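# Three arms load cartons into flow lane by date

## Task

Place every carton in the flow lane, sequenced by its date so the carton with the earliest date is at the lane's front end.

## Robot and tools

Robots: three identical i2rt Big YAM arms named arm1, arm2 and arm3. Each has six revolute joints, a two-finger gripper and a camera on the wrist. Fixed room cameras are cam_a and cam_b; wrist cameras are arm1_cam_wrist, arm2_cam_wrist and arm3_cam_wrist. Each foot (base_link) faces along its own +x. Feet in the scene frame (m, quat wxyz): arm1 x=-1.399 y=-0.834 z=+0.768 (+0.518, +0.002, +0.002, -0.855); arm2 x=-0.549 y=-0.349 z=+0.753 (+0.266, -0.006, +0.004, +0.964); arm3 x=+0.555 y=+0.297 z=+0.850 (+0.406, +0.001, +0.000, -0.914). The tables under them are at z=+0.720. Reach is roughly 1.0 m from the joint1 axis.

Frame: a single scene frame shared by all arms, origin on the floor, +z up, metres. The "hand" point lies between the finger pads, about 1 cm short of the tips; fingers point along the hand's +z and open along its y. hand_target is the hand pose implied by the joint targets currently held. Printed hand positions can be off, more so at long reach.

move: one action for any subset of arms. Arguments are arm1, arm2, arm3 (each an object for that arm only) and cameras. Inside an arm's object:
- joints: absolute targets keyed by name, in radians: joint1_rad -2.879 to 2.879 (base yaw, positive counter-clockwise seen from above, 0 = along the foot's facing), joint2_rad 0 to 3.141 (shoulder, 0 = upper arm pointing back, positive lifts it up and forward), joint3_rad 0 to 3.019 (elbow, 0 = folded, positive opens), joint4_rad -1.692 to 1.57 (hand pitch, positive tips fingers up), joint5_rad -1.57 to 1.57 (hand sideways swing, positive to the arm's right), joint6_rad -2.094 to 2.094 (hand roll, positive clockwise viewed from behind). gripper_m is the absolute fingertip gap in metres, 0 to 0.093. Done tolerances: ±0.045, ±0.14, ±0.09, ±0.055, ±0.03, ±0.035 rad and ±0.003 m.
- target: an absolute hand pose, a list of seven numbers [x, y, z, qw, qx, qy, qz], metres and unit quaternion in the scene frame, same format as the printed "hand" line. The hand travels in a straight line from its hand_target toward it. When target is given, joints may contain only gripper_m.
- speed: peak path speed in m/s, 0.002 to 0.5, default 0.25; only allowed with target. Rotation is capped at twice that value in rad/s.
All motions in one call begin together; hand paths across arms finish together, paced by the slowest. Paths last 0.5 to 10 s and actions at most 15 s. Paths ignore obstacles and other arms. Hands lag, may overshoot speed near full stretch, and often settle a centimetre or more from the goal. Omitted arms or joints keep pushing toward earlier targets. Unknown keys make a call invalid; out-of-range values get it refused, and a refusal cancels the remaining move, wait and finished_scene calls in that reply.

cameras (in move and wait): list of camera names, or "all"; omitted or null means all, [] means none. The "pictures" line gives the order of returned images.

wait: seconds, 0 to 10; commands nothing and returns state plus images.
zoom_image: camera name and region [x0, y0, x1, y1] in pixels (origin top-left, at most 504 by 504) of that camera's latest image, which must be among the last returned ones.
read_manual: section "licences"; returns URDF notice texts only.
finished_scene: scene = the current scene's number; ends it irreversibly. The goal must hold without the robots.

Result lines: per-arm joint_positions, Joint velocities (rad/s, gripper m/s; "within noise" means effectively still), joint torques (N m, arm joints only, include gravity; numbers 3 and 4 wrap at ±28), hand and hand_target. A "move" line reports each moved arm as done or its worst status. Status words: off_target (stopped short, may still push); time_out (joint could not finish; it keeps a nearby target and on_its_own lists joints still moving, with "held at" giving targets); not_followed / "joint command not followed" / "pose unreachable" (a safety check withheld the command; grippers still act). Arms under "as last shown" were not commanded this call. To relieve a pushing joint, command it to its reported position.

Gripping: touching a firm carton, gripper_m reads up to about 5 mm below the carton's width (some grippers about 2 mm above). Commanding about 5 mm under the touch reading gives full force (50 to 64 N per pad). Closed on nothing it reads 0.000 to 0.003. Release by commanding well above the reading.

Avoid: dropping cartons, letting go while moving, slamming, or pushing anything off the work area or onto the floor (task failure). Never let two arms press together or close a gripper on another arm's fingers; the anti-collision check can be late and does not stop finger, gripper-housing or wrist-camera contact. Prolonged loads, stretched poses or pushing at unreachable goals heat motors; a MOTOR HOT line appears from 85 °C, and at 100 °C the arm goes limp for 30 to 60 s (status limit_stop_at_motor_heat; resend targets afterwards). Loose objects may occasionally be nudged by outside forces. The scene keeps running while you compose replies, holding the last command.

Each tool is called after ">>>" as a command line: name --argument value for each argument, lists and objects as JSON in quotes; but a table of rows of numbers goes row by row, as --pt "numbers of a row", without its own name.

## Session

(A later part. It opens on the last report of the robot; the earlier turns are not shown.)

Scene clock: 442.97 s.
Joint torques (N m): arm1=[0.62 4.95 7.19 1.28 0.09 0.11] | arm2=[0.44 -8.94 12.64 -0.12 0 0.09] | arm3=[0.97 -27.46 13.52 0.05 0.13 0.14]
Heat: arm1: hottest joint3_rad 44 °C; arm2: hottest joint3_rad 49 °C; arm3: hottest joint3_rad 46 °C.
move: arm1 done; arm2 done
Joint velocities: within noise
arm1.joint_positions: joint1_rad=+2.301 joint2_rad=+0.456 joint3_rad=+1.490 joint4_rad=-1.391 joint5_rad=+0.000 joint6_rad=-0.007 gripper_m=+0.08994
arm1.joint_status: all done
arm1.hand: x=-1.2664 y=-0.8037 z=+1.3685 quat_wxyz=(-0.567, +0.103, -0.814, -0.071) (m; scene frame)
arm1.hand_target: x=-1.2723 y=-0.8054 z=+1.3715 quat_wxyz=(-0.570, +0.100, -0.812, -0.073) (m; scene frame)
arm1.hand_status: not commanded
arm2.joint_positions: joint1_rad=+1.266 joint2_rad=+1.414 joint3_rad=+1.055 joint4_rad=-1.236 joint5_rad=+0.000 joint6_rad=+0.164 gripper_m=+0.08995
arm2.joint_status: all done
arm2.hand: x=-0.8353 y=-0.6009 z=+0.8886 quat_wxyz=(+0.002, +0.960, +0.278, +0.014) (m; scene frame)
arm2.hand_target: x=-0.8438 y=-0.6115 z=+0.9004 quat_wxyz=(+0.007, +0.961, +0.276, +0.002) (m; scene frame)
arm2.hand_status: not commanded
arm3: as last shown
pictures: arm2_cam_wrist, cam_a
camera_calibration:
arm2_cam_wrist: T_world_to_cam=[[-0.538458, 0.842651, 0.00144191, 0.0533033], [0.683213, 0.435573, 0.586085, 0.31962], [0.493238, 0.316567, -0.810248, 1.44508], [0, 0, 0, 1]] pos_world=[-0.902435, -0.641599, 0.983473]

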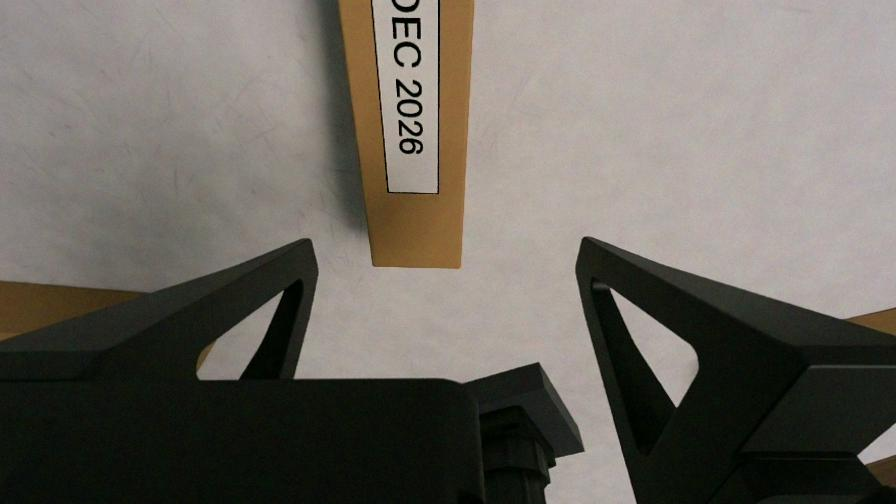

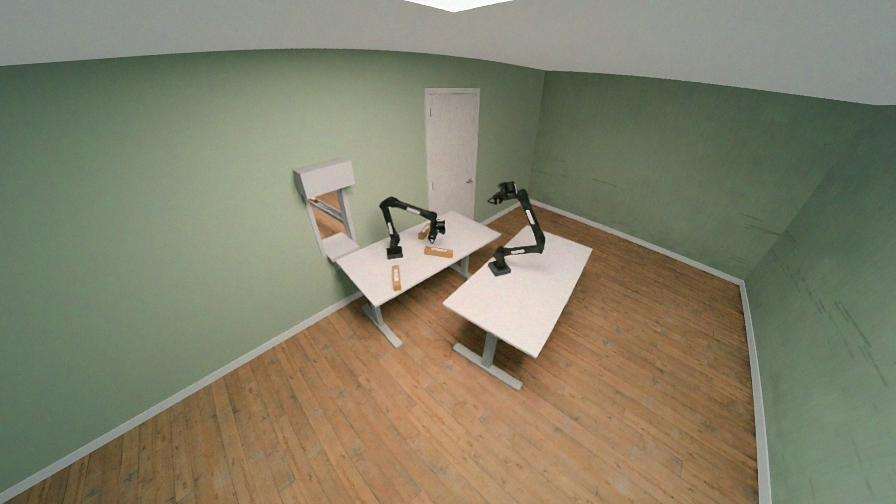

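>>> move --arm2 '{"target": [-0.8658, -0.6419, 0.82, 0.0, 0.9612, 0.2760, 0.0], "speed": 0.15}' --cameras '["arm2_cam_wrist"]'

Scene clock: 458.27 s.
Joint torques (N m): arm1=[0.62 4.54 7.2 1.26 0.09 0.11] | arm2=[0.73 -11.28 10 0.72 0.08 0.09] | arm3=[1.2 -27.52 13.49 0.02 0.14 0.13]
Heat: arm1: hottest joint3_rad 42 °C; arm2: hottest joint3_rad 51 °C; arm3: hottest joint3_rad 46 °C.
move: arm2 done
Joint velocities: within noise
arm1, arm3: as last shown
arm2.joint_positions: joint1_rad=+1.284 joint2_rad=+1.592 joint3_rad=+1.055 joint4_rad=-1.048 joint5_rad=+0.013 joint6_rad=+0.185 gripper_m=+0.08995
arm2.joint_status: not commanded
arm2.hand: x=-0.8619 y=-0.6325 z=+0.8199 quat_wxyz=(-0.002, +0.961, +0.276, +0.007) (m; scene frame)
arm2.hand_target: x=-0.8657 y=-0.6419 z=+0.8201 quat_wxyz=(+0.000, +0.961, +0.276, +0.000) (m; scene frame)
arm2.hand_status: done (0.010 m and 0.8 deg from the pose sent, 0.085 m and 1.6 deg at the start)
pictures: arm2_cam_wrist
camera_calibration:
arm2_cam_wrist: T_world_to_cam=[[-0.535192, 0.844624, 0.0134209, 0.0600087], [0.694182, 0.430702, 0.576721, 0.4059], [0.481332, 0.317973, -0.816831, 1.40858], [0, 0, 0, 1]] pos_world=[-0.927646, -0.673397, 0.915673]

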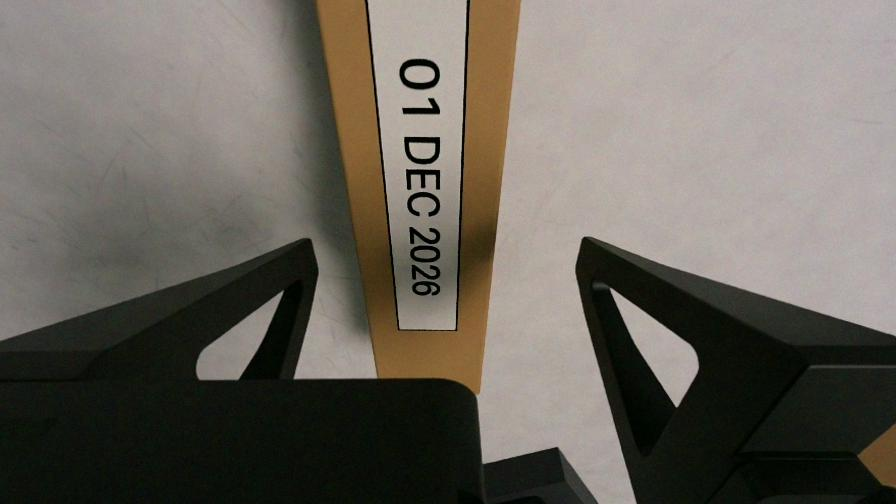

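>>> move --arm2 '{"target": [-0.861, -0.649, 0.75, 0.0, 0.9612, 0.2760, 0.0], "speed": 0.15}' --cameras '["arm2_cam_wrist"]'

>>> move --arm2 '{"joints": {"gripper_m": 0.053}}' --cameras '["arm2_cam_wrist"]'

Scene clock: 464.77 s.
Joint torques (N m): arm1=[0.62 4.54 7.17 1.26 0.09 0.1] | arm2=[0.85 -11.52 7.32 0.76 0.07 0.11] | arm3=[0.91 -27.4 13.49 0.05 0.11 0.13]
Heat: arm1: hottest joint3_rad 42 °C; arm2: hottest joint3_rad 50 °C; arm3: hottest joint3_rad 47 °C.
move: arm2 done
Joint velocities: within noise
arm1, arm3: as last shown
arm2.joint_positions: joint1_rad=+1.300 joint2_rad=+1.710 joint3_rad=+1.008 joint4_rad=-0.861 joint5_rad=+0.013 joint6_rad=+0.201 gripper_m=+0.08995
arm2.joint_status: not commanded
arm2.hand: x=-0.8660 y=-0.6472 z=+0.7575 quat_wxyz=(+0.003, +0.961, +0.276, -0.004) (m; scene frame)
arm2.hand_target: x=-0.8609 y=-0.6488 z=+0.7502 quat_wxyz=(+0.000, +0.961, +0.276, +0.000) (m; scene frame)
arm2.hand_status: done (0.009 m and 0.6 deg from the pose sent, 0.072 m and 0.8 deg at the start)
pictures: arm2_cam_wrist
camera_calibration:
arm2_cam_wrist: T_world_to_cam=[[-0.534392, 0.845184, 0.009456, 0.0750712], [0.704363, 0.439114, 0.55772, 0.479743], [0.467223, 0.304701, -0.829976, 1.35345], [0, 0, 0, 1]] pos_world=[-0.93016, -0.68651, 0.85506]

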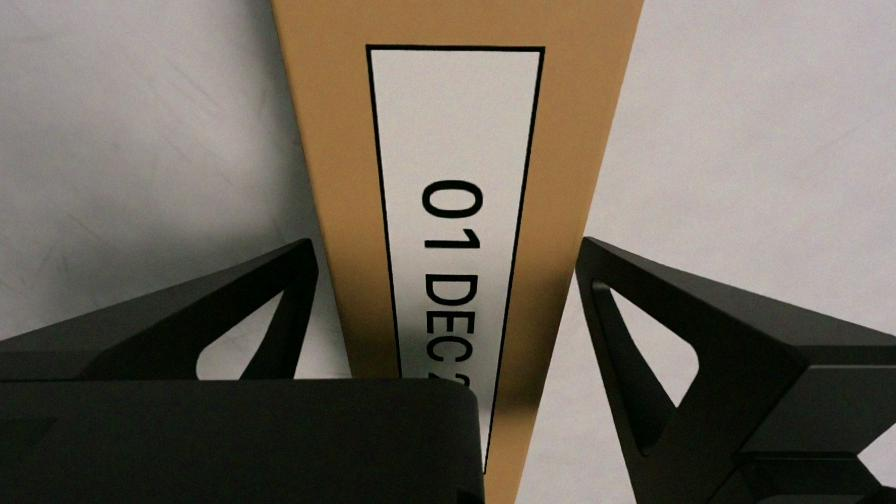

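Scene clock: 465.37 s.
Joint torques (N m): arm1=[0.67 4.54 7.19 1.28 0.09 0.11] | arm2=[0.79 -11.52 7.3 0.77 0.01 0.09] | arm3=[1.03 -27.4 13.52 0.03 0.14 0.13]
Heat: arm1: hottest joint3_rad 42 °C; arm2: hottest joint3_rad 50 °C; arm3: hottest joint3_rad 47 °C.
move: arm2 off_target
Joint velocities: within noise
arm1, arm3: as last shown
arm2.joint_positions: joint1_rad=+1.300 joint2_rad=+1.710 joint3_rad=+1.008 joint4_rad=-0.861 joint5_rad=+0.015 joint6_rad=+0.202 gripper_m=+0.06083
arm2.joint_status: gripper_m off_target (ended at +0.06085, target +0.05300)
arm2.hand: x=-0.8662 y=-0.6471 z=+0.7575 quat_wxyz=(+0.002, +0.961, +0.276, -0.004) (m; scene frame)
arm2.hand_target: x=-0.8610 y=-0.6487 z=+0.7502 quat_wxyz=(+0.000, +0.961, +0.276, +0.000) (m; scene frame)
arm2.hand_status: not commanded
pictures: arm2_cam_wrist
camera_calibration:
arm2_cam_wrist: T_world_to_cam=[[-0.533707, 0.845599, 0.0109229, 0.0746008], [0.705296, 0.437953, 0.557454, 0.480067], [0.466599, 0.305221, -0.830136, 1.35338], [0, 0, 0, 1]] pos_world=[-0.93026, -0.686409, 0.85506]

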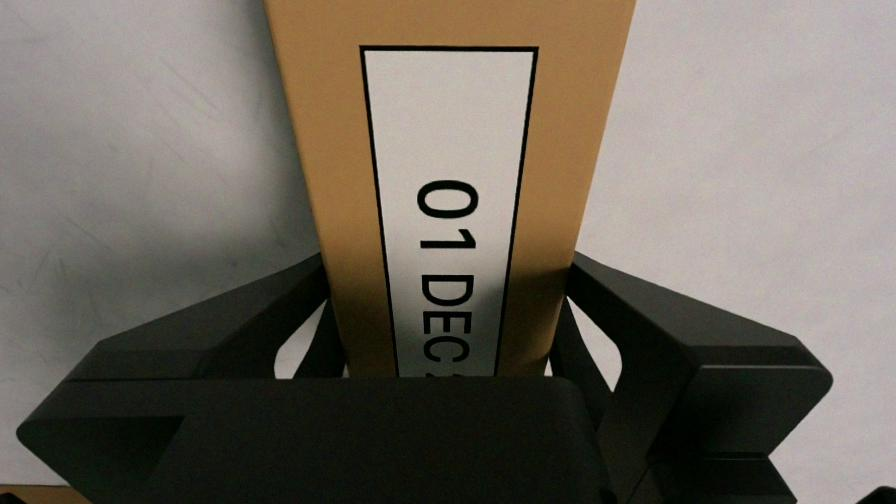

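>>> move --arm2 '{"joints": {"joint1_rad": -2.044, "joint2_rad": 1.521, "joint3_rad": 1.392, "joint4_rad": -1.407, "joint5_rad": 0.0, "joint6_rad": 0.0}}' --cameras '["arm2_cam_wrist", "cam_a", "cam_b"]'

Scene clock: 482.63 s.
Joint torques (N m): arm1=[0.67 4.54 7.19 1.28 0.09 0.11] | arm2=[-0.15 -13.92 12 -0.12 -0.09 -0.1] | arm3=[0.97 -27.58 13.5 -0.02 0.13 0.13]
Heat: arm1: hottest joint3_rad 41 °C; arm2: hottest joint3_rad 48 °C; arm3: hottest joint3_rad 47 °C.
move: arm2 done
Joint velocities: within noise
arm1, arm3: as last shown
arm2.joint_positions: joint1_rad=-2.045 joint2_rad=+1.539 joint3_rad=+1.366 joint4_rad=-1.398 joint5_rad=+0.001 joint6_rad=+0.009 gripper_m=+0.06082
arm2.joint_status: all done
arm2.hand: x=-0.1650 y=-0.1073 z=+0.9534 quat_wxyz=(-0.003, +0.271, -0.963, +0.008) (m; scene frame)
arm2.hand_target: x=-0.1619 y=-0.1042 z=+0.9711 quat_wxyz=(-0.019, +0.276, -0.961, +0.002) (m; scene frame)
arm2.hand_status: not commanded
pictures: arm2_cam_wrist, cam_a, cam_b
camera_calibration:
arm2_cam_wrist: T_world_to_cam=[[0.524797, -0.85073, 0.0290972, -0.0343916], [-0.711435, -0.419587, 0.563744, -0.691931], [-0.467385, -0.316552, -0.825437, 0.798851], [0, 0, 0, 1]] pos_world=[-0.100844, -0.0667058, 1.05047]

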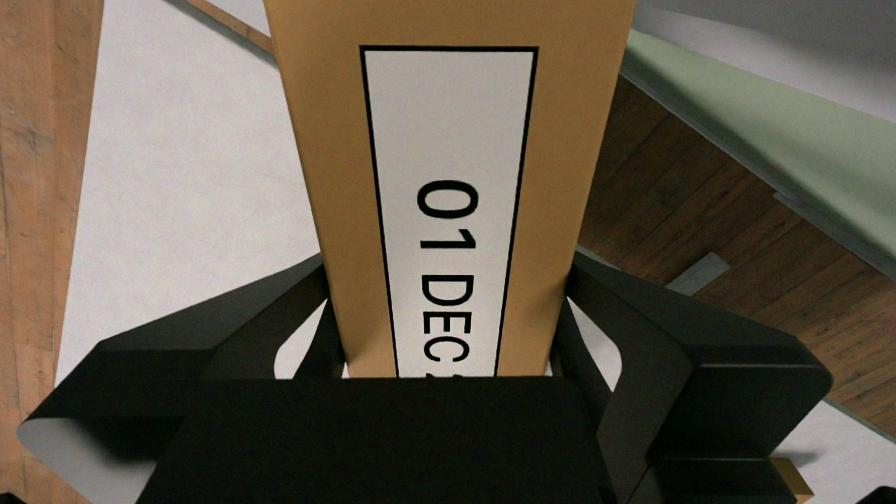

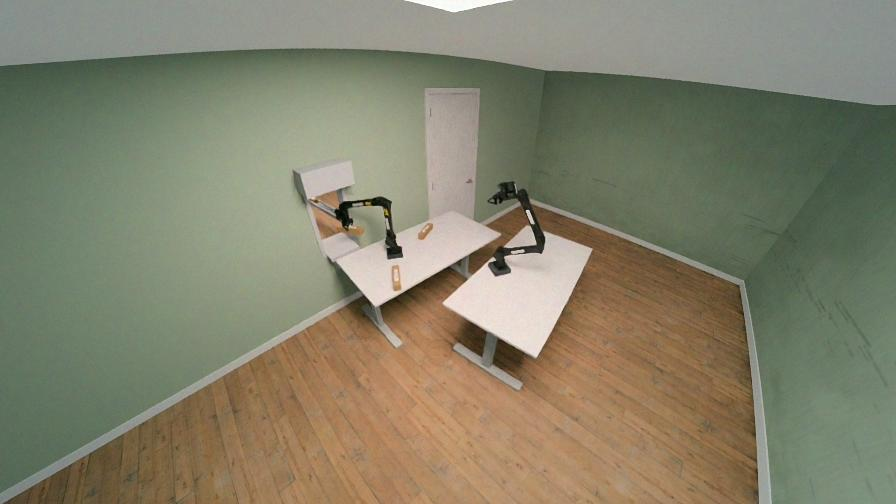

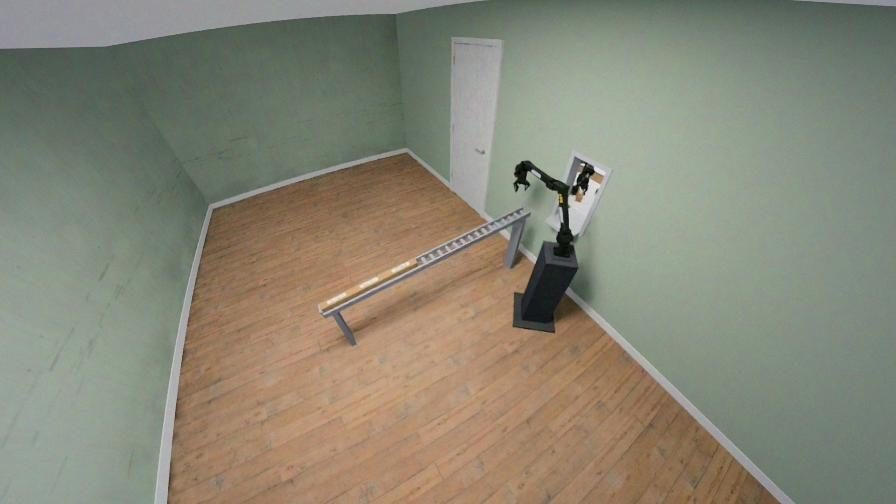

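>>> zoom_image --camera "arm2_cam_wrist" --region '[60, 0, 340, 160]'

>>> zoom_image --camera "arm2_cam_wrist" --region '[560, 0, 896, 300]'

>>> zoom_image --camera "cam_a" --region '[290, 160, 390, 270]'

Scaled by 1.800 from the camera's 896x504 image, which has a finer 1280x720 frame.

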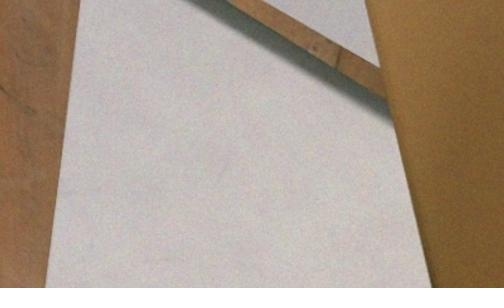

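Scaled by 1.500 from the camera's 896x504 image, which has a finer 1280x720 frame.

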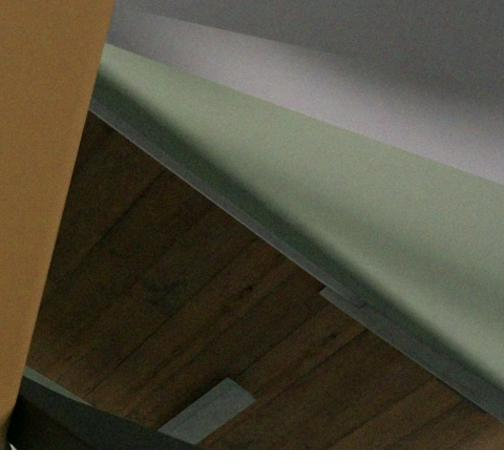

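Scaled by 4.582 from the camera's 896x504 image, which has a finer 1280x720 frame.

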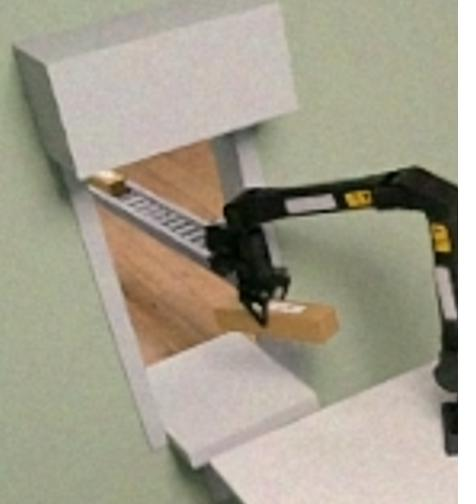

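>>> move --arm2 '{"target": [0.04, 0.012, 0.88, 0.0, 0.2710, -0.9626, 0.0], "speed": 0.2}' --cameras '["arm2_cam_wrist", "cam_a", "cam_b"]'

Scene clock: 514.93 s.
Joint torques (N m): arm1=[0.62 4.54 7.2 1.29 0.1 0.11] | arm2=[-0.91 -21.48 15.76 -0.34 -0.11 -0.11] | arm3=[1.03 -27.34 13.48 0.02 0.14 0.14]
Heat: arm1: hottest joint3_rad 40 °C; arm2: hottest joint3_rad 52 °C; arm3: hottest joint3_rad 47 °C.
move: arm2 off_target
Joint velocities: within noise
arm1, arm3: as last shown
arm2.joint_positions: joint1_rad=-2.048 joint2_rad=+2.220 joint3_rad=+2.112 joint4_rad=-1.517 joint5_rad=-0.012 joint6_rad=+0.006 gripper_m=+0.06082
arm2.joint_status: not commanded
arm2.hand: x=+0.0204 y=+0.0066 z=+0.8587 quat_wxyz=(+0.025, +0.270, -0.963, +0.009) (m; scene frame)
arm2.hand_target: x=+0.0386 y=+0.0109 z=+0.8803 quat_wxyz=(-0.001, +0.271, -0.963, +0.000) (m; scene frame)
arm2.hand_status: off_target (0.029 m and 3.0 deg from the pose sent, 0.248 m and 0.9 deg at the start)
pictures: arm2_cam_wrist, cam_a, cam_b
camera_calibration:
arm2_cam_wrist: T_world_to_cam=[[0.524675, -0.851155, 0.0158751, -0.0206546], [-0.681012, -0.408459, 0.60777, -0.49727], [-0.510822, -0.329693, -0.793955, 0.817353], [0, 0, 0, 1]] pos_world=[0.0897111, 0.0487804, 0.951495]

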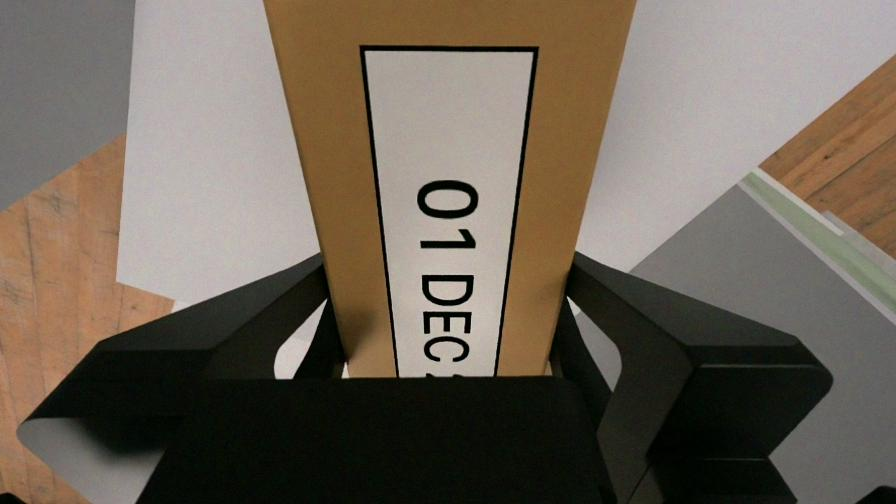

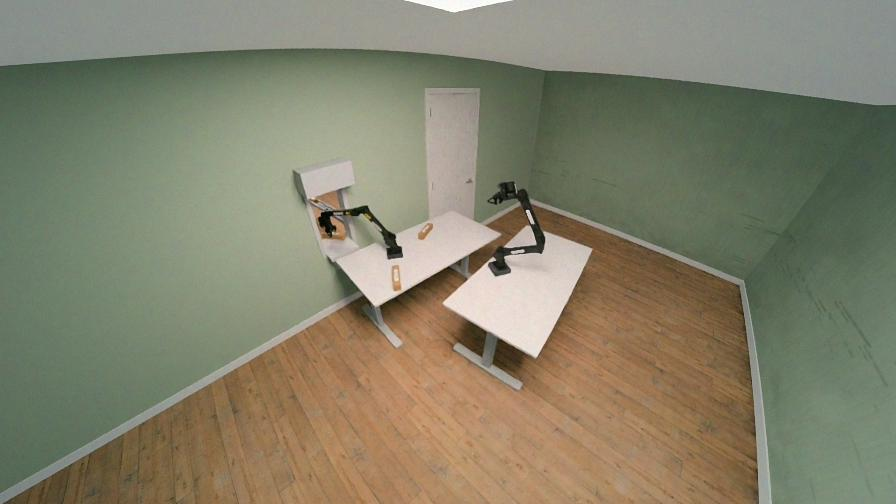

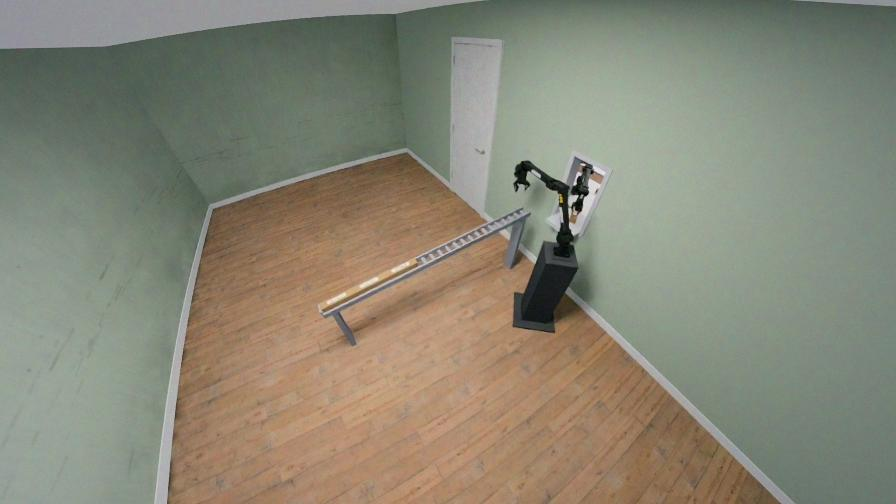

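>>> move --cameras '["arm2_cam_wrist", "arm3_cam_wrist"]'

Scene clock: 539.13 s.
Joint torques (N m): arm1=[0.67 4.48 7.19 1.26 0.09 0.11] | arm2=[-0.97 -21.66 15.75 -0.28 -0.11 -0.11] | arm3=[1.14 -27.34 13.48 0.05 0.14 0.15]
Heat: arm1: hottest joint3_rad 40 °C; arm2: hottest joint3_rad 58 °C; arm3: hottest joint3_rad 47 °C.
Joint velocities: within noise
arm1.joint_positions: joint1_rad=+2.301 joint2_rad=+0.456 joint3_rad=+1.490 joint4_rad=-1.391 joint5_rad=+0.000 joint6_rad=-0.007 gripper_m=+0.08994
arm1.joint_status: not commanded
arm1.hand: x=-1.2664 y=-0.8037 z=+1.3685 quat_wxyz=(-0.567, +0.103, -0.814, -0.071) (m; scene frame)
arm1.hand_target: x=-1.2723 y=-0.8054 z=+1.3715 quat_wxyz=(-0.570, +0.100, -0.812, -0.073) (m; scene frame)
arm1.hand_status: not commanded
arm2.joint_positions: joint1_rad=-2.048 joint2_rad=+2.220 joint3_rad=+2.112 joint4_rad=-1.518 joint5_rad=-0.012 joint6_rad=+0.006 gripper_m=+0.06082
arm2.joint_status: not commanded
arm2.hand: x=+0.0203 y=+0.0067 z=+0.8587 quat_wxyz=(+0.025, +0.270, -0.963, +0.008) (m; scene frame)
arm2.hand_target: x=+0.0386 y=+0.0109 z=+0.8803 quat_wxyz=(-0.001, +0.271, -0.963, +0.000) (m; scene frame)
arm2.hand_status: off_target (0.029 m and 3.0 deg from the pose sent, 0.248 m and 0.9 deg at the start)
arm3.joint_positions: joint1_rad=+0.559 joint2_rad=+2.059 joint3_rad=+2.063 joint4_rad=-1.595 joint5_rad=-0.003 joint6_rad=-0.008 gripper_m=+0.09396
arm3.joint_status: not commanded
arm3.hand: x=+0.4434 y=-0.3292 z=+1.0387 quat_wxyz=(+0.005, -0.764, -0.646, -0.010) (m; scene frame)
arm3.hand_target: x=+0.4492 y=-0.3347 z=+1.0500 quat_wxyz=(-0.001, -0.763, -0.647, -0.001) (m; scene frame)
arm3.hand_status: not commanded
pictures: arm2_cam_wrist, arm3_cam_wrist
camera_calibration:
arm2_cam_wrist: T_world_to_cam=[[0.524661, -0.851171, 0.015452, -0.0201956], [-0.680672, -0.408526, 0.608105, -0.497624], [-0.511289, -0.329567, -0.793706, 0.817021], [0, 0, 0, 1]] pos_world=[0.0896107, 0.0487805, 0.951395]
arm3_cam_wrist: T_world_to_cam=[[-0.983238, 0.182177, -0.00738369, 0.504548], [0.13963, 0.778408, 0.612034, -0.439513], [0.117246, 0.600744, -0.790797, 1.09021], [0, 0, 0, 1]] pos_world=[0.429638, -0.404731, 1.13485]

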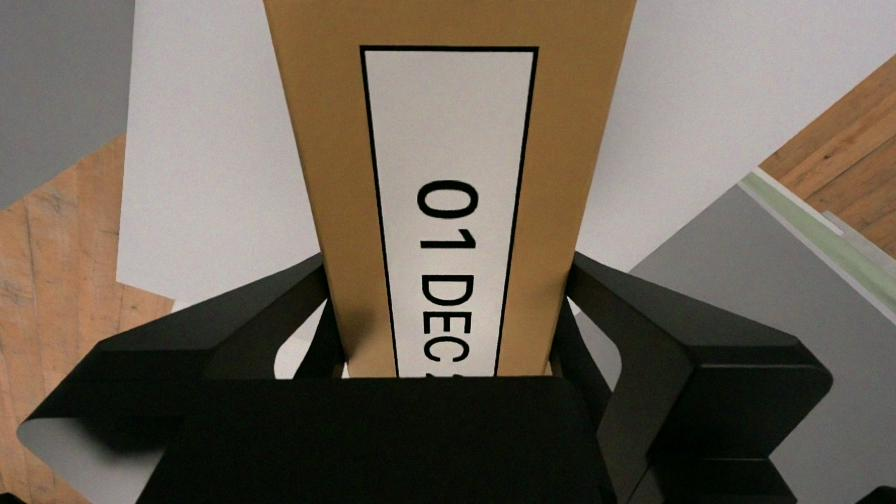

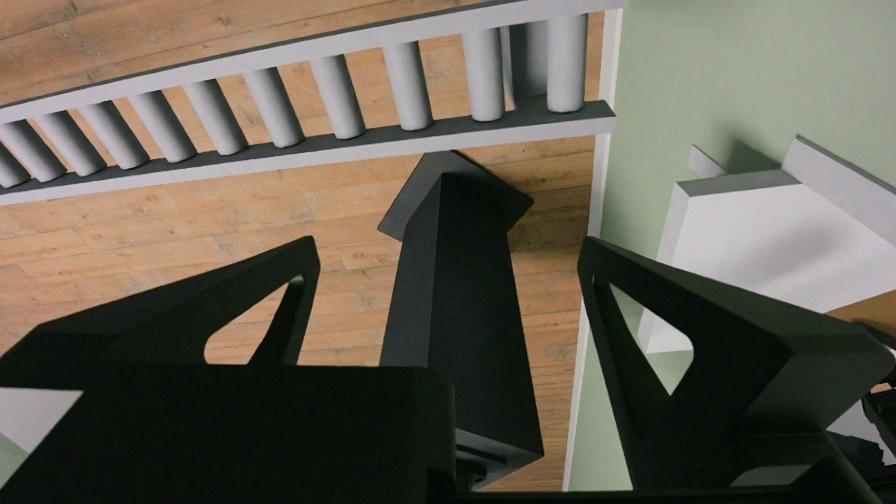

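>>> move --arm2 '{"target": [0.0386, 0.0109, 0.795, 0, 0.271, -0.963, 0], "speed": 0.08}' --cameras '["cam_a"]'

Scene clock: 544.33 s.
Joint torques (N m): arm1=[0.62 4.54 7.2 1.26 0.09 0.1] | arm2=[-0.79 -22.48 9.52 0.64 -0.11 -0.11] | arm3=[1.2 -27.52 13.48 0.01 0.14 0.14]
Heat: arm1: hottest joint3_rad 40 °C; arm2: hottest joint3_rad 59 °C; arm3: hottest joint3_rad 47 °C.
move: arm2 done
Joint velocities: within noise
arm1, arm3: as last shown
arm2.joint_positions: joint1_rad=-2.048 joint2_rad=+2.270 joint3_rad=+2.037 joint4_rad=-1.344 joint5_rad=-0.013 joint6_rad=+0.006 gripper_m=+0.06082
arm2.joint_status: not commanded
arm2.hand: x=+0.0349 y=+0.0146 z=+0.7973 quat_wxyz=(+0.002, +0.270, -0.963, +0.002) (m; scene frame)
arm2.hand_target: x=+0.0387 y=+0.0108 z=+0.7951 quat_wxyz=(+0.000, +0.271, -0.963, +0.000) (m; scene frame)
arm2.hand_status: done (0.006 m and 0.3 deg from the pose sent, 0.066 m and 3.0 deg at the start)
pictures: cam_a

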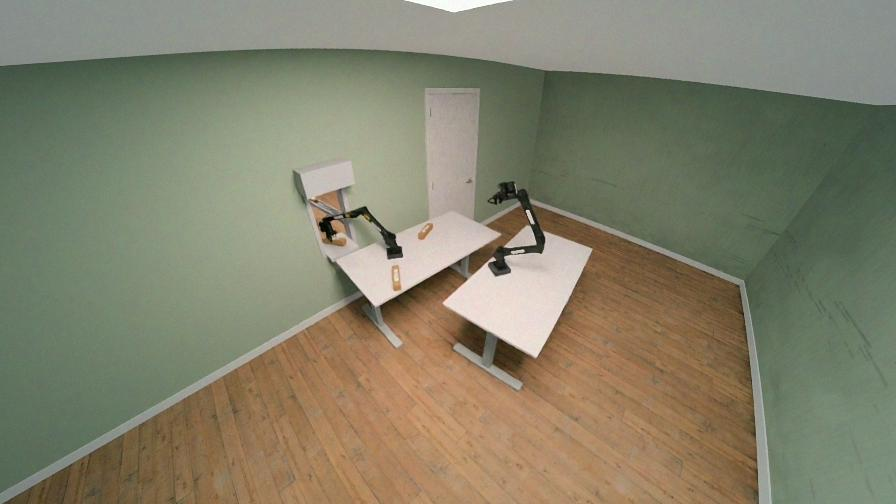

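>>> move --arm2 '{"target": [0.0386, 0.0109, 0.772, 0, 0.271, -0.963, 0], "speed": 0.04}' --cameras '[]'

>>> move --arm2 '{"target": [0.0386, 0.0109, 0.764, 0, 0.271, -0.963, 0], "speed": 0.03}' --cameras '["arm2_cam_wrist"]'

Scene clock: 547.27 s.
Joint torques (N m): arm1=[0.67 4.48 7.19 1.26 0.09 0.11] | arm2=[-0.79 -22.12 9.24 0.66 -0.1 -0.1] | arm3=[1.03 -27.58 13.56 0.01 0.14 0.14]
Heat: arm1: hottest joint3_rad 40 °C; arm2: hottest joint3_rad 58 °C; arm3: hottest joint3_rad 47 °C.
move: arm2 off_target
Joint velocities: within noise
arm1, arm3: as last shown
arm2.joint_positions: joint1_rad=-2.048 joint2_rad=+2.278 joint3_rad=+2.014 joint4_rad=-1.297 joint5_rad=-0.013 joint6_rad=+0.006 gripper_m=+0.06082
arm2.joint_status: not commanded
arm2.hand: x=+0.0373 y=+0.0160 z=+0.7830 quat_wxyz=(-0.006, +0.270, -0.963, -0.001) (m; scene frame)
arm2.hand_target: x=+0.0385 y=+0.0108 z=+0.7721 quat_wxyz=(+0.000, +0.271, -0.963, +0.000) (m; scene frame)
arm2.hand_status: off_target (0.012 m and 0.7 deg from the pose sent, 0.026 m and 0.3 deg at the start)
pictures: none
No camera images: "cameras" was empty.

Scene clock: 548.23 s.
Joint torques (N m): arm1=[0.67 4.54 7.17 1.29 0.09 0.11] | arm2=[-0.73 -21.3 8.64 1.1 -0.1 -0.1] | arm3=[1.08 -27.4 13.52 0.03 0.14 0.14]
Heat: arm1: hottest joint3_rad 40 °C; arm2: hottest joint3_rad 58 °C; arm3: hottest joint3_rad 47 °C.
move: arm2 off_target
Joint velocities: within noise
arm1, arm3: as last shown
arm2.joint_positions: joint1_rad=-2.048 joint2_rad=+2.278 joint3_rad=+2.011 joint4_rad=-1.291 joint5_rad=-0.013 joint6_rad=+0.006 gripper_m=+0.06082
arm2.joint_status: not commanded
arm2.hand: x=+0.0379 y=+0.0164 z=+0.7822 quat_wxyz=(-0.008, +0.270, -0.963, -0.001) (m; scene frame)
arm2.hand_target: x=+0.0383 y=+0.0107 z=+0.7643 quat_wxyz=(+0.000, +0.271, -0.963, +0.000) (m; scene frame)
arm2.hand_status: off_target (0.019 m and 0.9 deg from the pose sent, 0.020 m and 0.7 deg at the start)
pictures: arm2_cam_wrist
camera_calibration:
arm2_cam_wrist: T_world_to_cam=[[0.524624, -0.851208, 0.0146636, -0.019381], [-0.713565, -0.430266, 0.552898, -0.390315], [-0.464322, -0.300527, -0.83312, 0.797089], [0, 0, 0, 1]] pos_world=[0.101759, 0.0551102, 0.88016]

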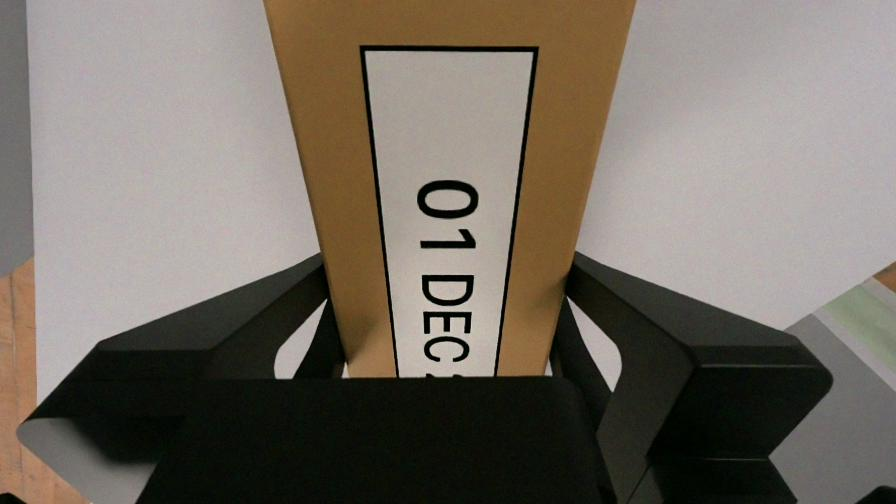

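>>> move --arm2 '{"target": [0.0386, 0.0109, 0.756, 0, 0.271, -0.963, 0], "speed": 0.03}' --cameras '["cam_a", "cam_b"]'

Scene clock: 553.20 s.
Joint torques (N m): arm1=[0.62 4.54 7.2 1.28 0.1 0.11] | arm2=[-0.79 -20.78 8.12 1.66 -0.1 -0.09] | arm3=[0.91 -27.52 13.48 0.05 0.14 0.14]
Heat: arm1: hottest joint3_rad 40 °C; arm2: hottest joint3_rad 56 °C; arm3: hottest joint3_rad 47 °C.
move: arm2 off_target
Joint velocities: within noise
arm1, arm3: as last shown
arm2.joint_positions: joint1_rad=-2.048 joint2_rad=+2.278 joint3_rad=+2.008 joint4_rad=-1.288 joint5_rad=-0.013 joint6_rad=+0.006 gripper_m=+0.06082
arm2.joint_status: not commanded
arm2.hand: x=+0.0377 y=+0.0162 z=+0.7811 quat_wxyz=(-0.008, +0.270, -0.963, -0.001) (m; scene frame)
arm2.hand_target: x=+0.0379 y=+0.0104 z=+0.7565 quat_wxyz=(+0.000, +0.271, -0.963, +0.000) (m; scene frame)
arm2.hand_status: off_target (0.026 m and 0.9 deg from the pose sent, 0.027 m and 0.9 deg at the start)
pictures: cam_a, cam_b

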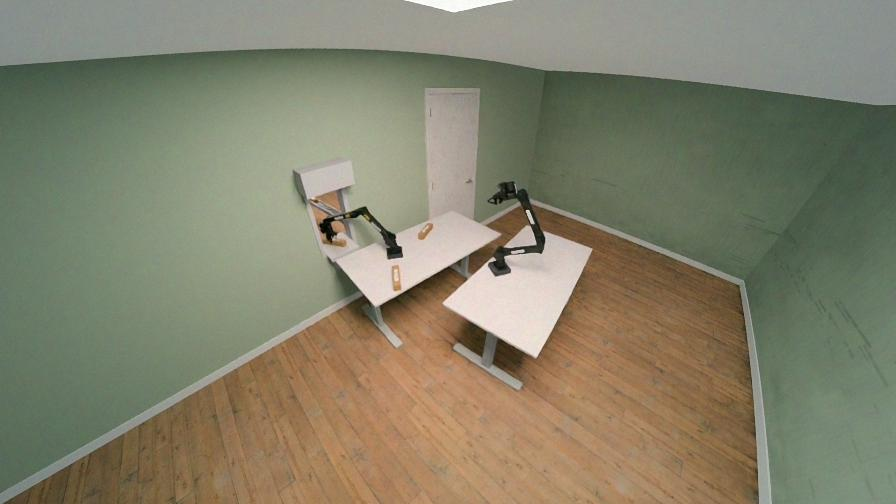

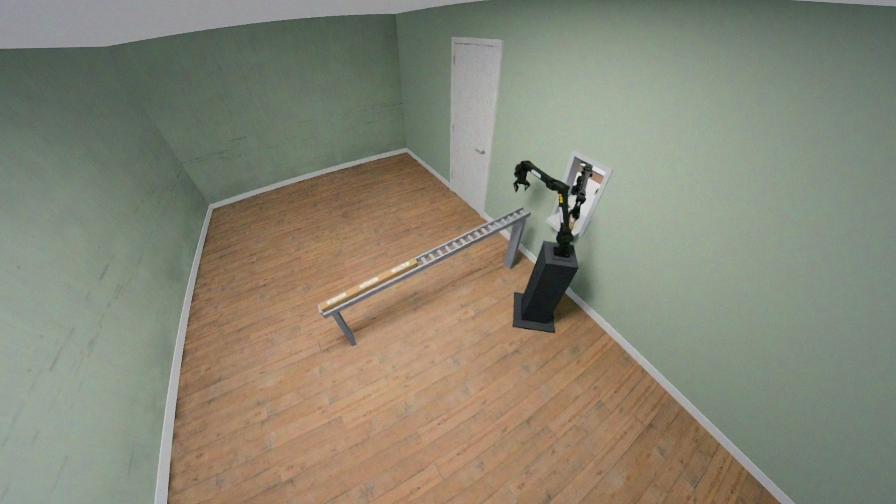

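>>> zoom_image --camera "cam_b" --region '[480, 130, 640, 260]'

>>> zoom_image --camera "cam_a" --region '[270, 140, 430, 280]'

Scaled by 3.150 from the camera's 896x504 image, which has a finer 1280x720 frame.

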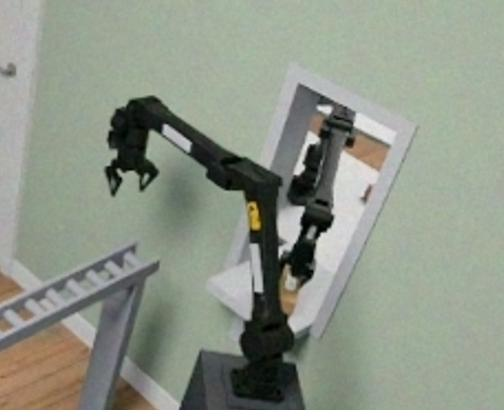

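Scaled by 3.150 from the camera's 896x504 image, which has a finer 1280x720 frame.

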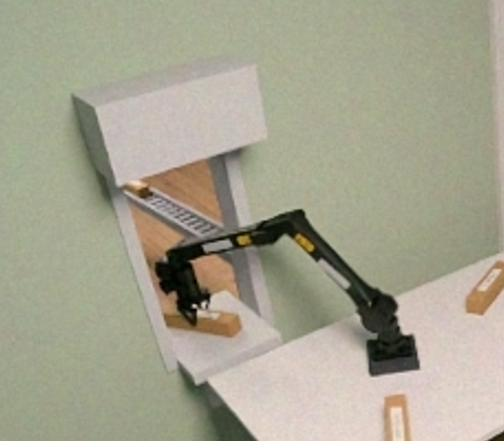

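>>> move --arm2 '{"target": [0.0379, 0.0150, 0.780, 0, 0.271, -0.963, 0], "joints": {"gripper_m": 0.09}, "speed": 0.02}' --cameras '[]'

>>> move --arm2 '{"target": [0.0379, 0.0150, 0.890, 0, 0.271, -0.963, 0], "speed": 0.12}' --cameras '["arm2_cam_wrist"]'

Scene clock: 560.20 s.
Joint torques (N m): arm1=[0.62 4.54 7.19 1.26 0.09 0.11] | arm2=[-0.38 -22.01 11.3 -0.21 -0.1 -0.05] | arm3=[0.97 -27.22 13.55 0.06 0.14 0.14]
Heat: arm1: hottest joint3_rad 40 °C; arm2: hottest joint3_rad 55 °C; arm3: hottest joint3_rad 47 °C.
move: arm2 done
Joint velocities: within noise
arm1, arm3: as last shown
arm2.joint_positions: joint1_rad=-2.048 joint2_rad=+2.278 joint3_rad=+2.004 joint4_rad=-1.300 joint5_rad=-0.013 joint6_rad=+0.006 gripper_m=+0.08994
arm2.joint_status: all done
arm2.hand: x=+0.0339 y=+0.0138 z=+0.7793 quat_wxyz=(+0.000, +0.270, -0.963, +0.001) (m; scene frame)
arm2.hand_target: x=+0.0379 y=+0.0148 z=+0.7799 quat_wxyz=(+0.000, +0.271, -0.963, +0.000) (m; scene frame)
arm2.hand_status: done (0.004 m and 0.1 deg from the pose sent, 0.002 m and 0.9 deg at the start)
pictures: none
No camera images: "cameras" was empty.

Scene clock: 561.90 s.
Joint torques (N m): arm1=[0.62 4.54 7.2 1.28 0.1 0.11] | arm2=[-0.56 -21.48 14.71 -0.14 -0.08 -0.07] | arm3=[1.03 -27.58 13.55 0.03 0.15 0.14]
Heat: arm1: hottest joint3_rad 40 °C; arm2: hottest joint3_rad 55 °C; arm3: hottest joint3_rad 47 °C.
move: arm2 off_target
Joint velocities: within noise
arm1, arm3: as last shown
arm2.joint_positions: joint1_rad=-2.048 joint2_rad=+2.218 joint3_rad=+2.156 joint4_rad=-1.547 joint5_rad=-0.013 joint6_rad=+0.006 gripper_m=+0.08994
arm2.joint_status: not commanded
arm2.hand: x=+0.0243 y=+0.0095 z=+0.8762 quat_wxyz=(+0.017, +0.270, -0.963, +0.006) (m; scene frame)
arm2.hand_target: x=+0.0372 y=+0.0143 z=+0.8902 quat_wxyz=(-0.001, +0.271, -0.963, +0.000) (m; scene frame)
arm2.hand_status: off_target (0.020 m and 2.1 deg from the pose sent, 0.111 m and 0.1 deg at the start)
pictures: arm2_cam_wrist
camera_calibration:
arm2_cam_wrist: T_world_to_cam=[[0.524628, -0.851204, 0.0147266, -0.0194912], [-0.688574, -0.414094, 0.595308, -0.492958], [-0.500631, -0.322455, -0.803363, 0.842007], [0, 0, 0, 1]] pos_world=[0.0923215, 0.0507878, 0.970186]

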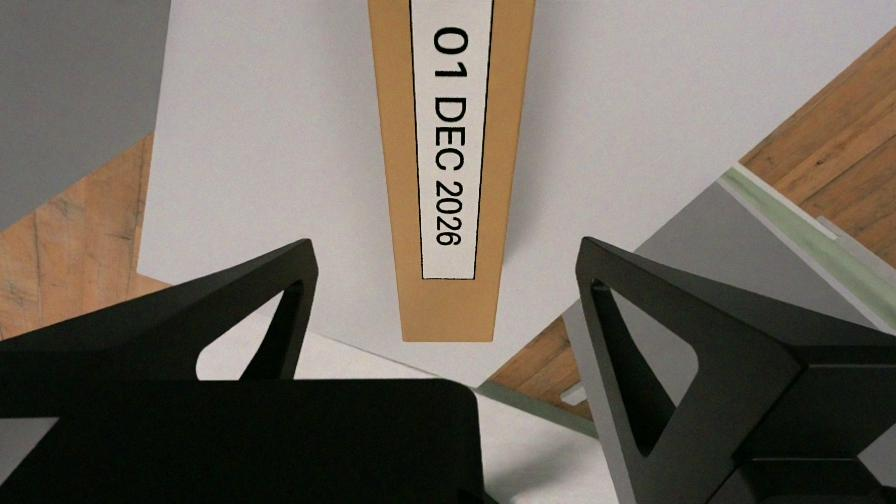

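>>> move --arm2 '{"joints": {"joint1_rad": -2.044, "joint2_rad": 1.521, "joint3_rad": 1.392, "joint4_rad": -1.407, "joint5_rad": 0, "joint6_rad": 0}}' --arm3 '{"joints": {"joint1_rad": 0.1, "joint2_rad": 1.7, "joint3_rad": 1.7, "joint4_rad": -1.5, "joint5_rad": 0, "joint6_rad": -0.042}}' --cameras '[]'

>>> move --arm2 '{"joints": {"joint1_rad": -0.041, "joint2_rad": 1.54, "joint3_rad": 1.569, "joint4_rad": -1.6, "joint5_rad": 0, "joint6_rad": 0}}' --arm3 '{"joints": {"joint1_rad": -0.337, "joint2_rad": 1.974, "joint3_rad": 1.691, "joint4_rad": -1.288, "joint5_rad": 0, "joint6_rad": -0.042, "gripper_m": 0.09}}' --cameras '["arm2_cam_wrist", "arm3_cam_wrist"]'

Scene clock: 578.70 s.
Joint torques (N m): arm1=[0.62 4.54 7.2 1.26 0.09 0.11] | arm2=[0.15 -11.87 9.35 0.8 0.06 -0.08] | arm3=[0.26 -18.84 11.06 0.77 -0.04 -0.03]
Heat: arm1: hottest joint3_rad 40 °C; arm2: hottest joint3_rad 58 °C; arm3: hottest joint3_rad 47 °C.
move: arm2 done; arm3 done
Joint velocities: within noise
arm1: as last shown
arm2.joint_positions: joint1_rad=-2.048 joint2_rad=+1.516 joint3_rad=+1.401 joint4_rad=-1.417 joint5_rad=-0.002 joint6_rad=+0.006 gripper_m=+0.08994
arm2.joint_status: all done
arm2.hand: x=-0.1612 y=-0.1057 z=+0.9767 quat_wxyz=(-0.021, +0.270, -0.962, +0.000) (m; scene frame)
arm2.hand_target: x=-0.1620 y=-0.1044 z=+0.9710 quat_wxyz=(-0.019, +0.276, -0.961, +0.002) (m; scene frame)
arm2.hand_status: not commanded
arm3.joint_positions: joint1_rad=+0.099 joint2_rad=+1.680 joint3_rad=+1.702 joint4_rad=-1.508 joint5_rad=+0.002 joint6_rad=-0.034 gripper_m=+0.09396
arm3.joint_status: all done
arm3.hand: x=+0.2369 y=-0.1313 z=+1.1125 quat_wxyz=(-0.018, -0.884, -0.466, +0.038) (m; scene frame)
arm3.hand_target: x=+0.2352 y=-0.1351 z=+1.1013 quat_wxyz=(-0.016, -0.882, -0.470, +0.031) (m; scene frame)
arm3.hand_status: not commanded
pictures: none
No camera images: "cameras" was empty.

Scene clock: 581.13 s.
Joint torques (N m): arm1=[0.67 4.54 7.19 1.28 0.1 0.11] | arm2=[0.09 -12.92 13.52 -0.16 0.01 -0.08] | arm3=[-22.65 -9.99 11.81 2.3 -0.04 0.14]
Heat: arm1: hottest joint3_rad 40 °C; arm2: hottest joint3_rad 57 °C; arm3: hottest joint3_rad 47 °C.
move: arm2 done; arm3 time_out
Joint velocities: within noise
arm1.joint_positions: joint1_rad=+2.301 joint2_rad=+0.456 joint3_rad=+1.490 joint4_rad=-1.391 joint5_rad=+0.000 joint6_rad=-0.007 gripper_m=+0.08994
arm1.joint_status: not commanded
arm1.hand: x=-1.2664 y=-0.8037 z=+1.3685 quat_wxyz=(-0.567, +0.103, -0.814, -0.071) (m; scene frame)
arm1.hand_target: x=-1.2723 y=-0.8054 z=+1.3715 quat_wxyz=(-0.570, +0.100, -0.812, -0.073) (m; scene frame)
arm1.hand_status: not commanded
arm2.joint_positions: joint1_rad=-0.042 joint2_rad=+1.544 joint3_rad=+1.525 joint4_rad=-1.592 joint5_rad=-0.001 joint6_rad=+0.006 gripper_m=+0.08996
arm2.joint_status: all done
arm2.hand: x=-0.9284 y=-0.0980 z=+1.0048 quat_wxyz=(+0.010, +0.957, -0.289, +0.025) (m; scene frame)
arm2.hand_target: x=-0.9356 y=-0.0934 z=+1.0230 quat_wxyz=(+0.004, +0.958, -0.286, +0.006) (m; scene frame)
arm2.hand_status: not commanded
arm3.joint_positions: joint1_rad=-0.059 joint2_rad=+1.826 joint3_rad=+1.684 joint4_rad=-1.335 joint5_rad=+0.002 joint6_rad=-0.049 gripper_m=+0.09010
arm3.joint_status: joint1_rad time_out (moved -0.158 of -0.436); joint2_rad time_out (moved +0.146 of +0.294); the others done
arm3.on_its_own: joint1_rad reads -0.059 and still pushes toward -0.337 since a time_out; joint2_rad reads +1.826 and still pushes toward +1.974 since a time_out
arm3.hand: x=+0.1374 y=-0.1120 z=+1.0303 quat_wxyz=(-0.016, -0.915, -0.401, +0.043) (m; scene frame)
arm3.hand_target: x=+0.0277 y=+0.0107 z=+0.9488 quat_wxyz=(+0.000, -0.964, -0.267, -0.001) (m; scene frame)
arm3.hand_status: not commanded
pictures: arm2_cam_wrist, arm3_cam_wrist
camera_calibration:
arm2_cam_wrist: T_world_to_cam=[[0.549402, 0.835523, 0.00759769, 0.582334], [0.660292, -0.439715, 0.608823, -0.0339049], [0.512027, -0.329472, -0.79327, 1.36306], [0, 0, 0, 1]] pos_world=[-0.995471, -0.0523729, 1.09749]
arm3_cam_wrist: T_world_to_cam=[[-0.725122, 0.68862, 0.00114645, 0.176483], [0.588888, 0.619239, 0.519378, -0.544797], [0.356944, 0.377287, -0.854544, 0.9966], [0, 0, 0, 1]] pos_world=[0.093066, -0.160174, 1.13439]

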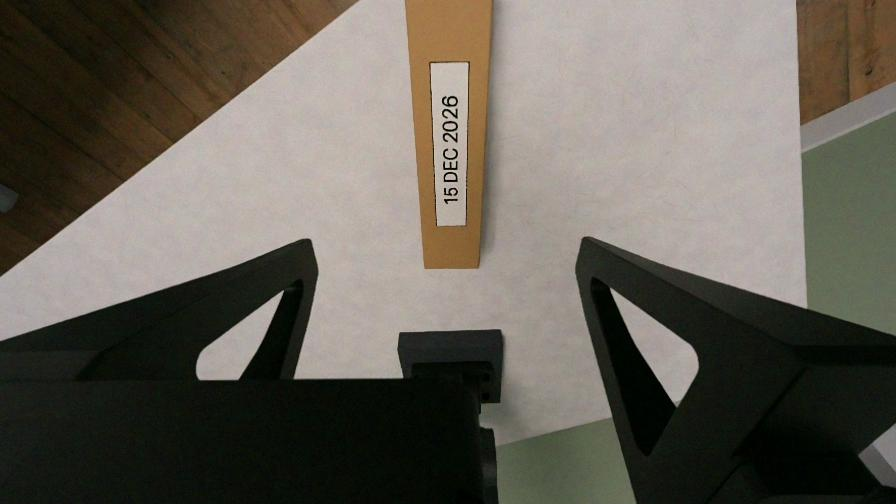

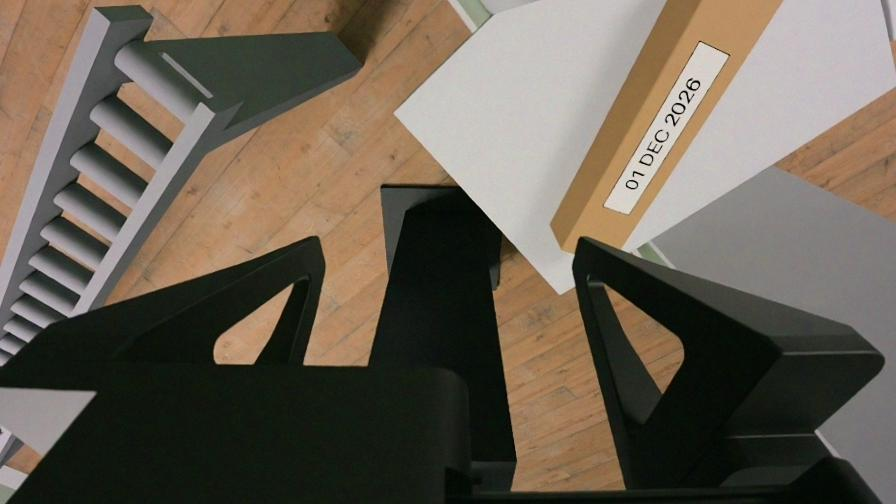

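>>> move --arm3 '{"joints": {"joint1_rad": 0.1, "joint2_rad": 1.7, "joint3_rad": 1.7, "joint4_rad": -1.5, "joint5_rad": 0, "joint6_rad": -0.042}}' --cameras '["arm3_cam_wrist"]'

Scene clock: 586.70 s.
Joint torques (N m): arm1=[0.67 4.54 7.19 1.29 0.09 0.11] | arm2=[0.03 -12.98 13.5 -0.16 0.02 -0.08] | arm3=[-0.26 -19.43 12.67 0.2 0.05 0.14]
Heat: arm1: hottest joint3_rad 40 °C; arm2: hottest joint3_rad 56 °C; arm3: hottest joint3_rad 47 °C.
move: arm3 done
Joint velocities: within noise
arm1, arm2: as last shown
arm2.hand: x=-0.9283 y=-0.0980 z=+1.0048 quat_wxyz=(+0.010, +0.957, -0.289, +0.025) (m; scene frame)
arm2.hand_target: x=-0.9355 y=-0.0934 z=+1.0230 quat_wxyz=(+0.004, +0.958, -0.286, +0.006) (m; scene frame)
arm3.joint_positions: joint1_rad=+0.106 joint2_rad=+1.686 joint3_rad=+1.684 joint4_rad=-1.491 joint5_rad=-0.001 joint6_rad=-0.050 gripper_m=+0.09010
arm3.joint_status: all done
arm3.hand: x=+0.2399 y=-0.1342 z=+1.1027 quat_wxyz=(-0.018, -0.879, -0.476, +0.034) (m; scene frame)
arm3.hand_target: x=+0.2351 y=-0.1350 z=+1.1014 quat_wxyz=(-0.016, -0.882, -0.470, +0.031) (m; scene frame)
arm3.hand_status: not commanded
pictures: arm3_cam_wrist
camera_calibration:
arm3_cam_wrist: T_world_to_cam=[[-0.828595, 0.559844, -0.00222636, 0.27724], [0.473035, 0.702228, 0.532084, -0.604133], [0.299448, 0.439829, -0.846689, 1.04389], [0, 0, 0, 1]] pos_world=[0.202906, -0.190103, 1.20591]

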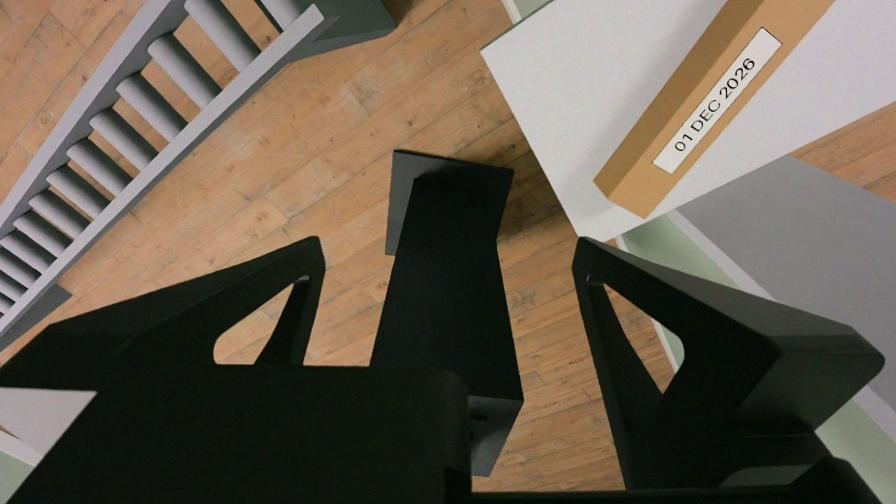

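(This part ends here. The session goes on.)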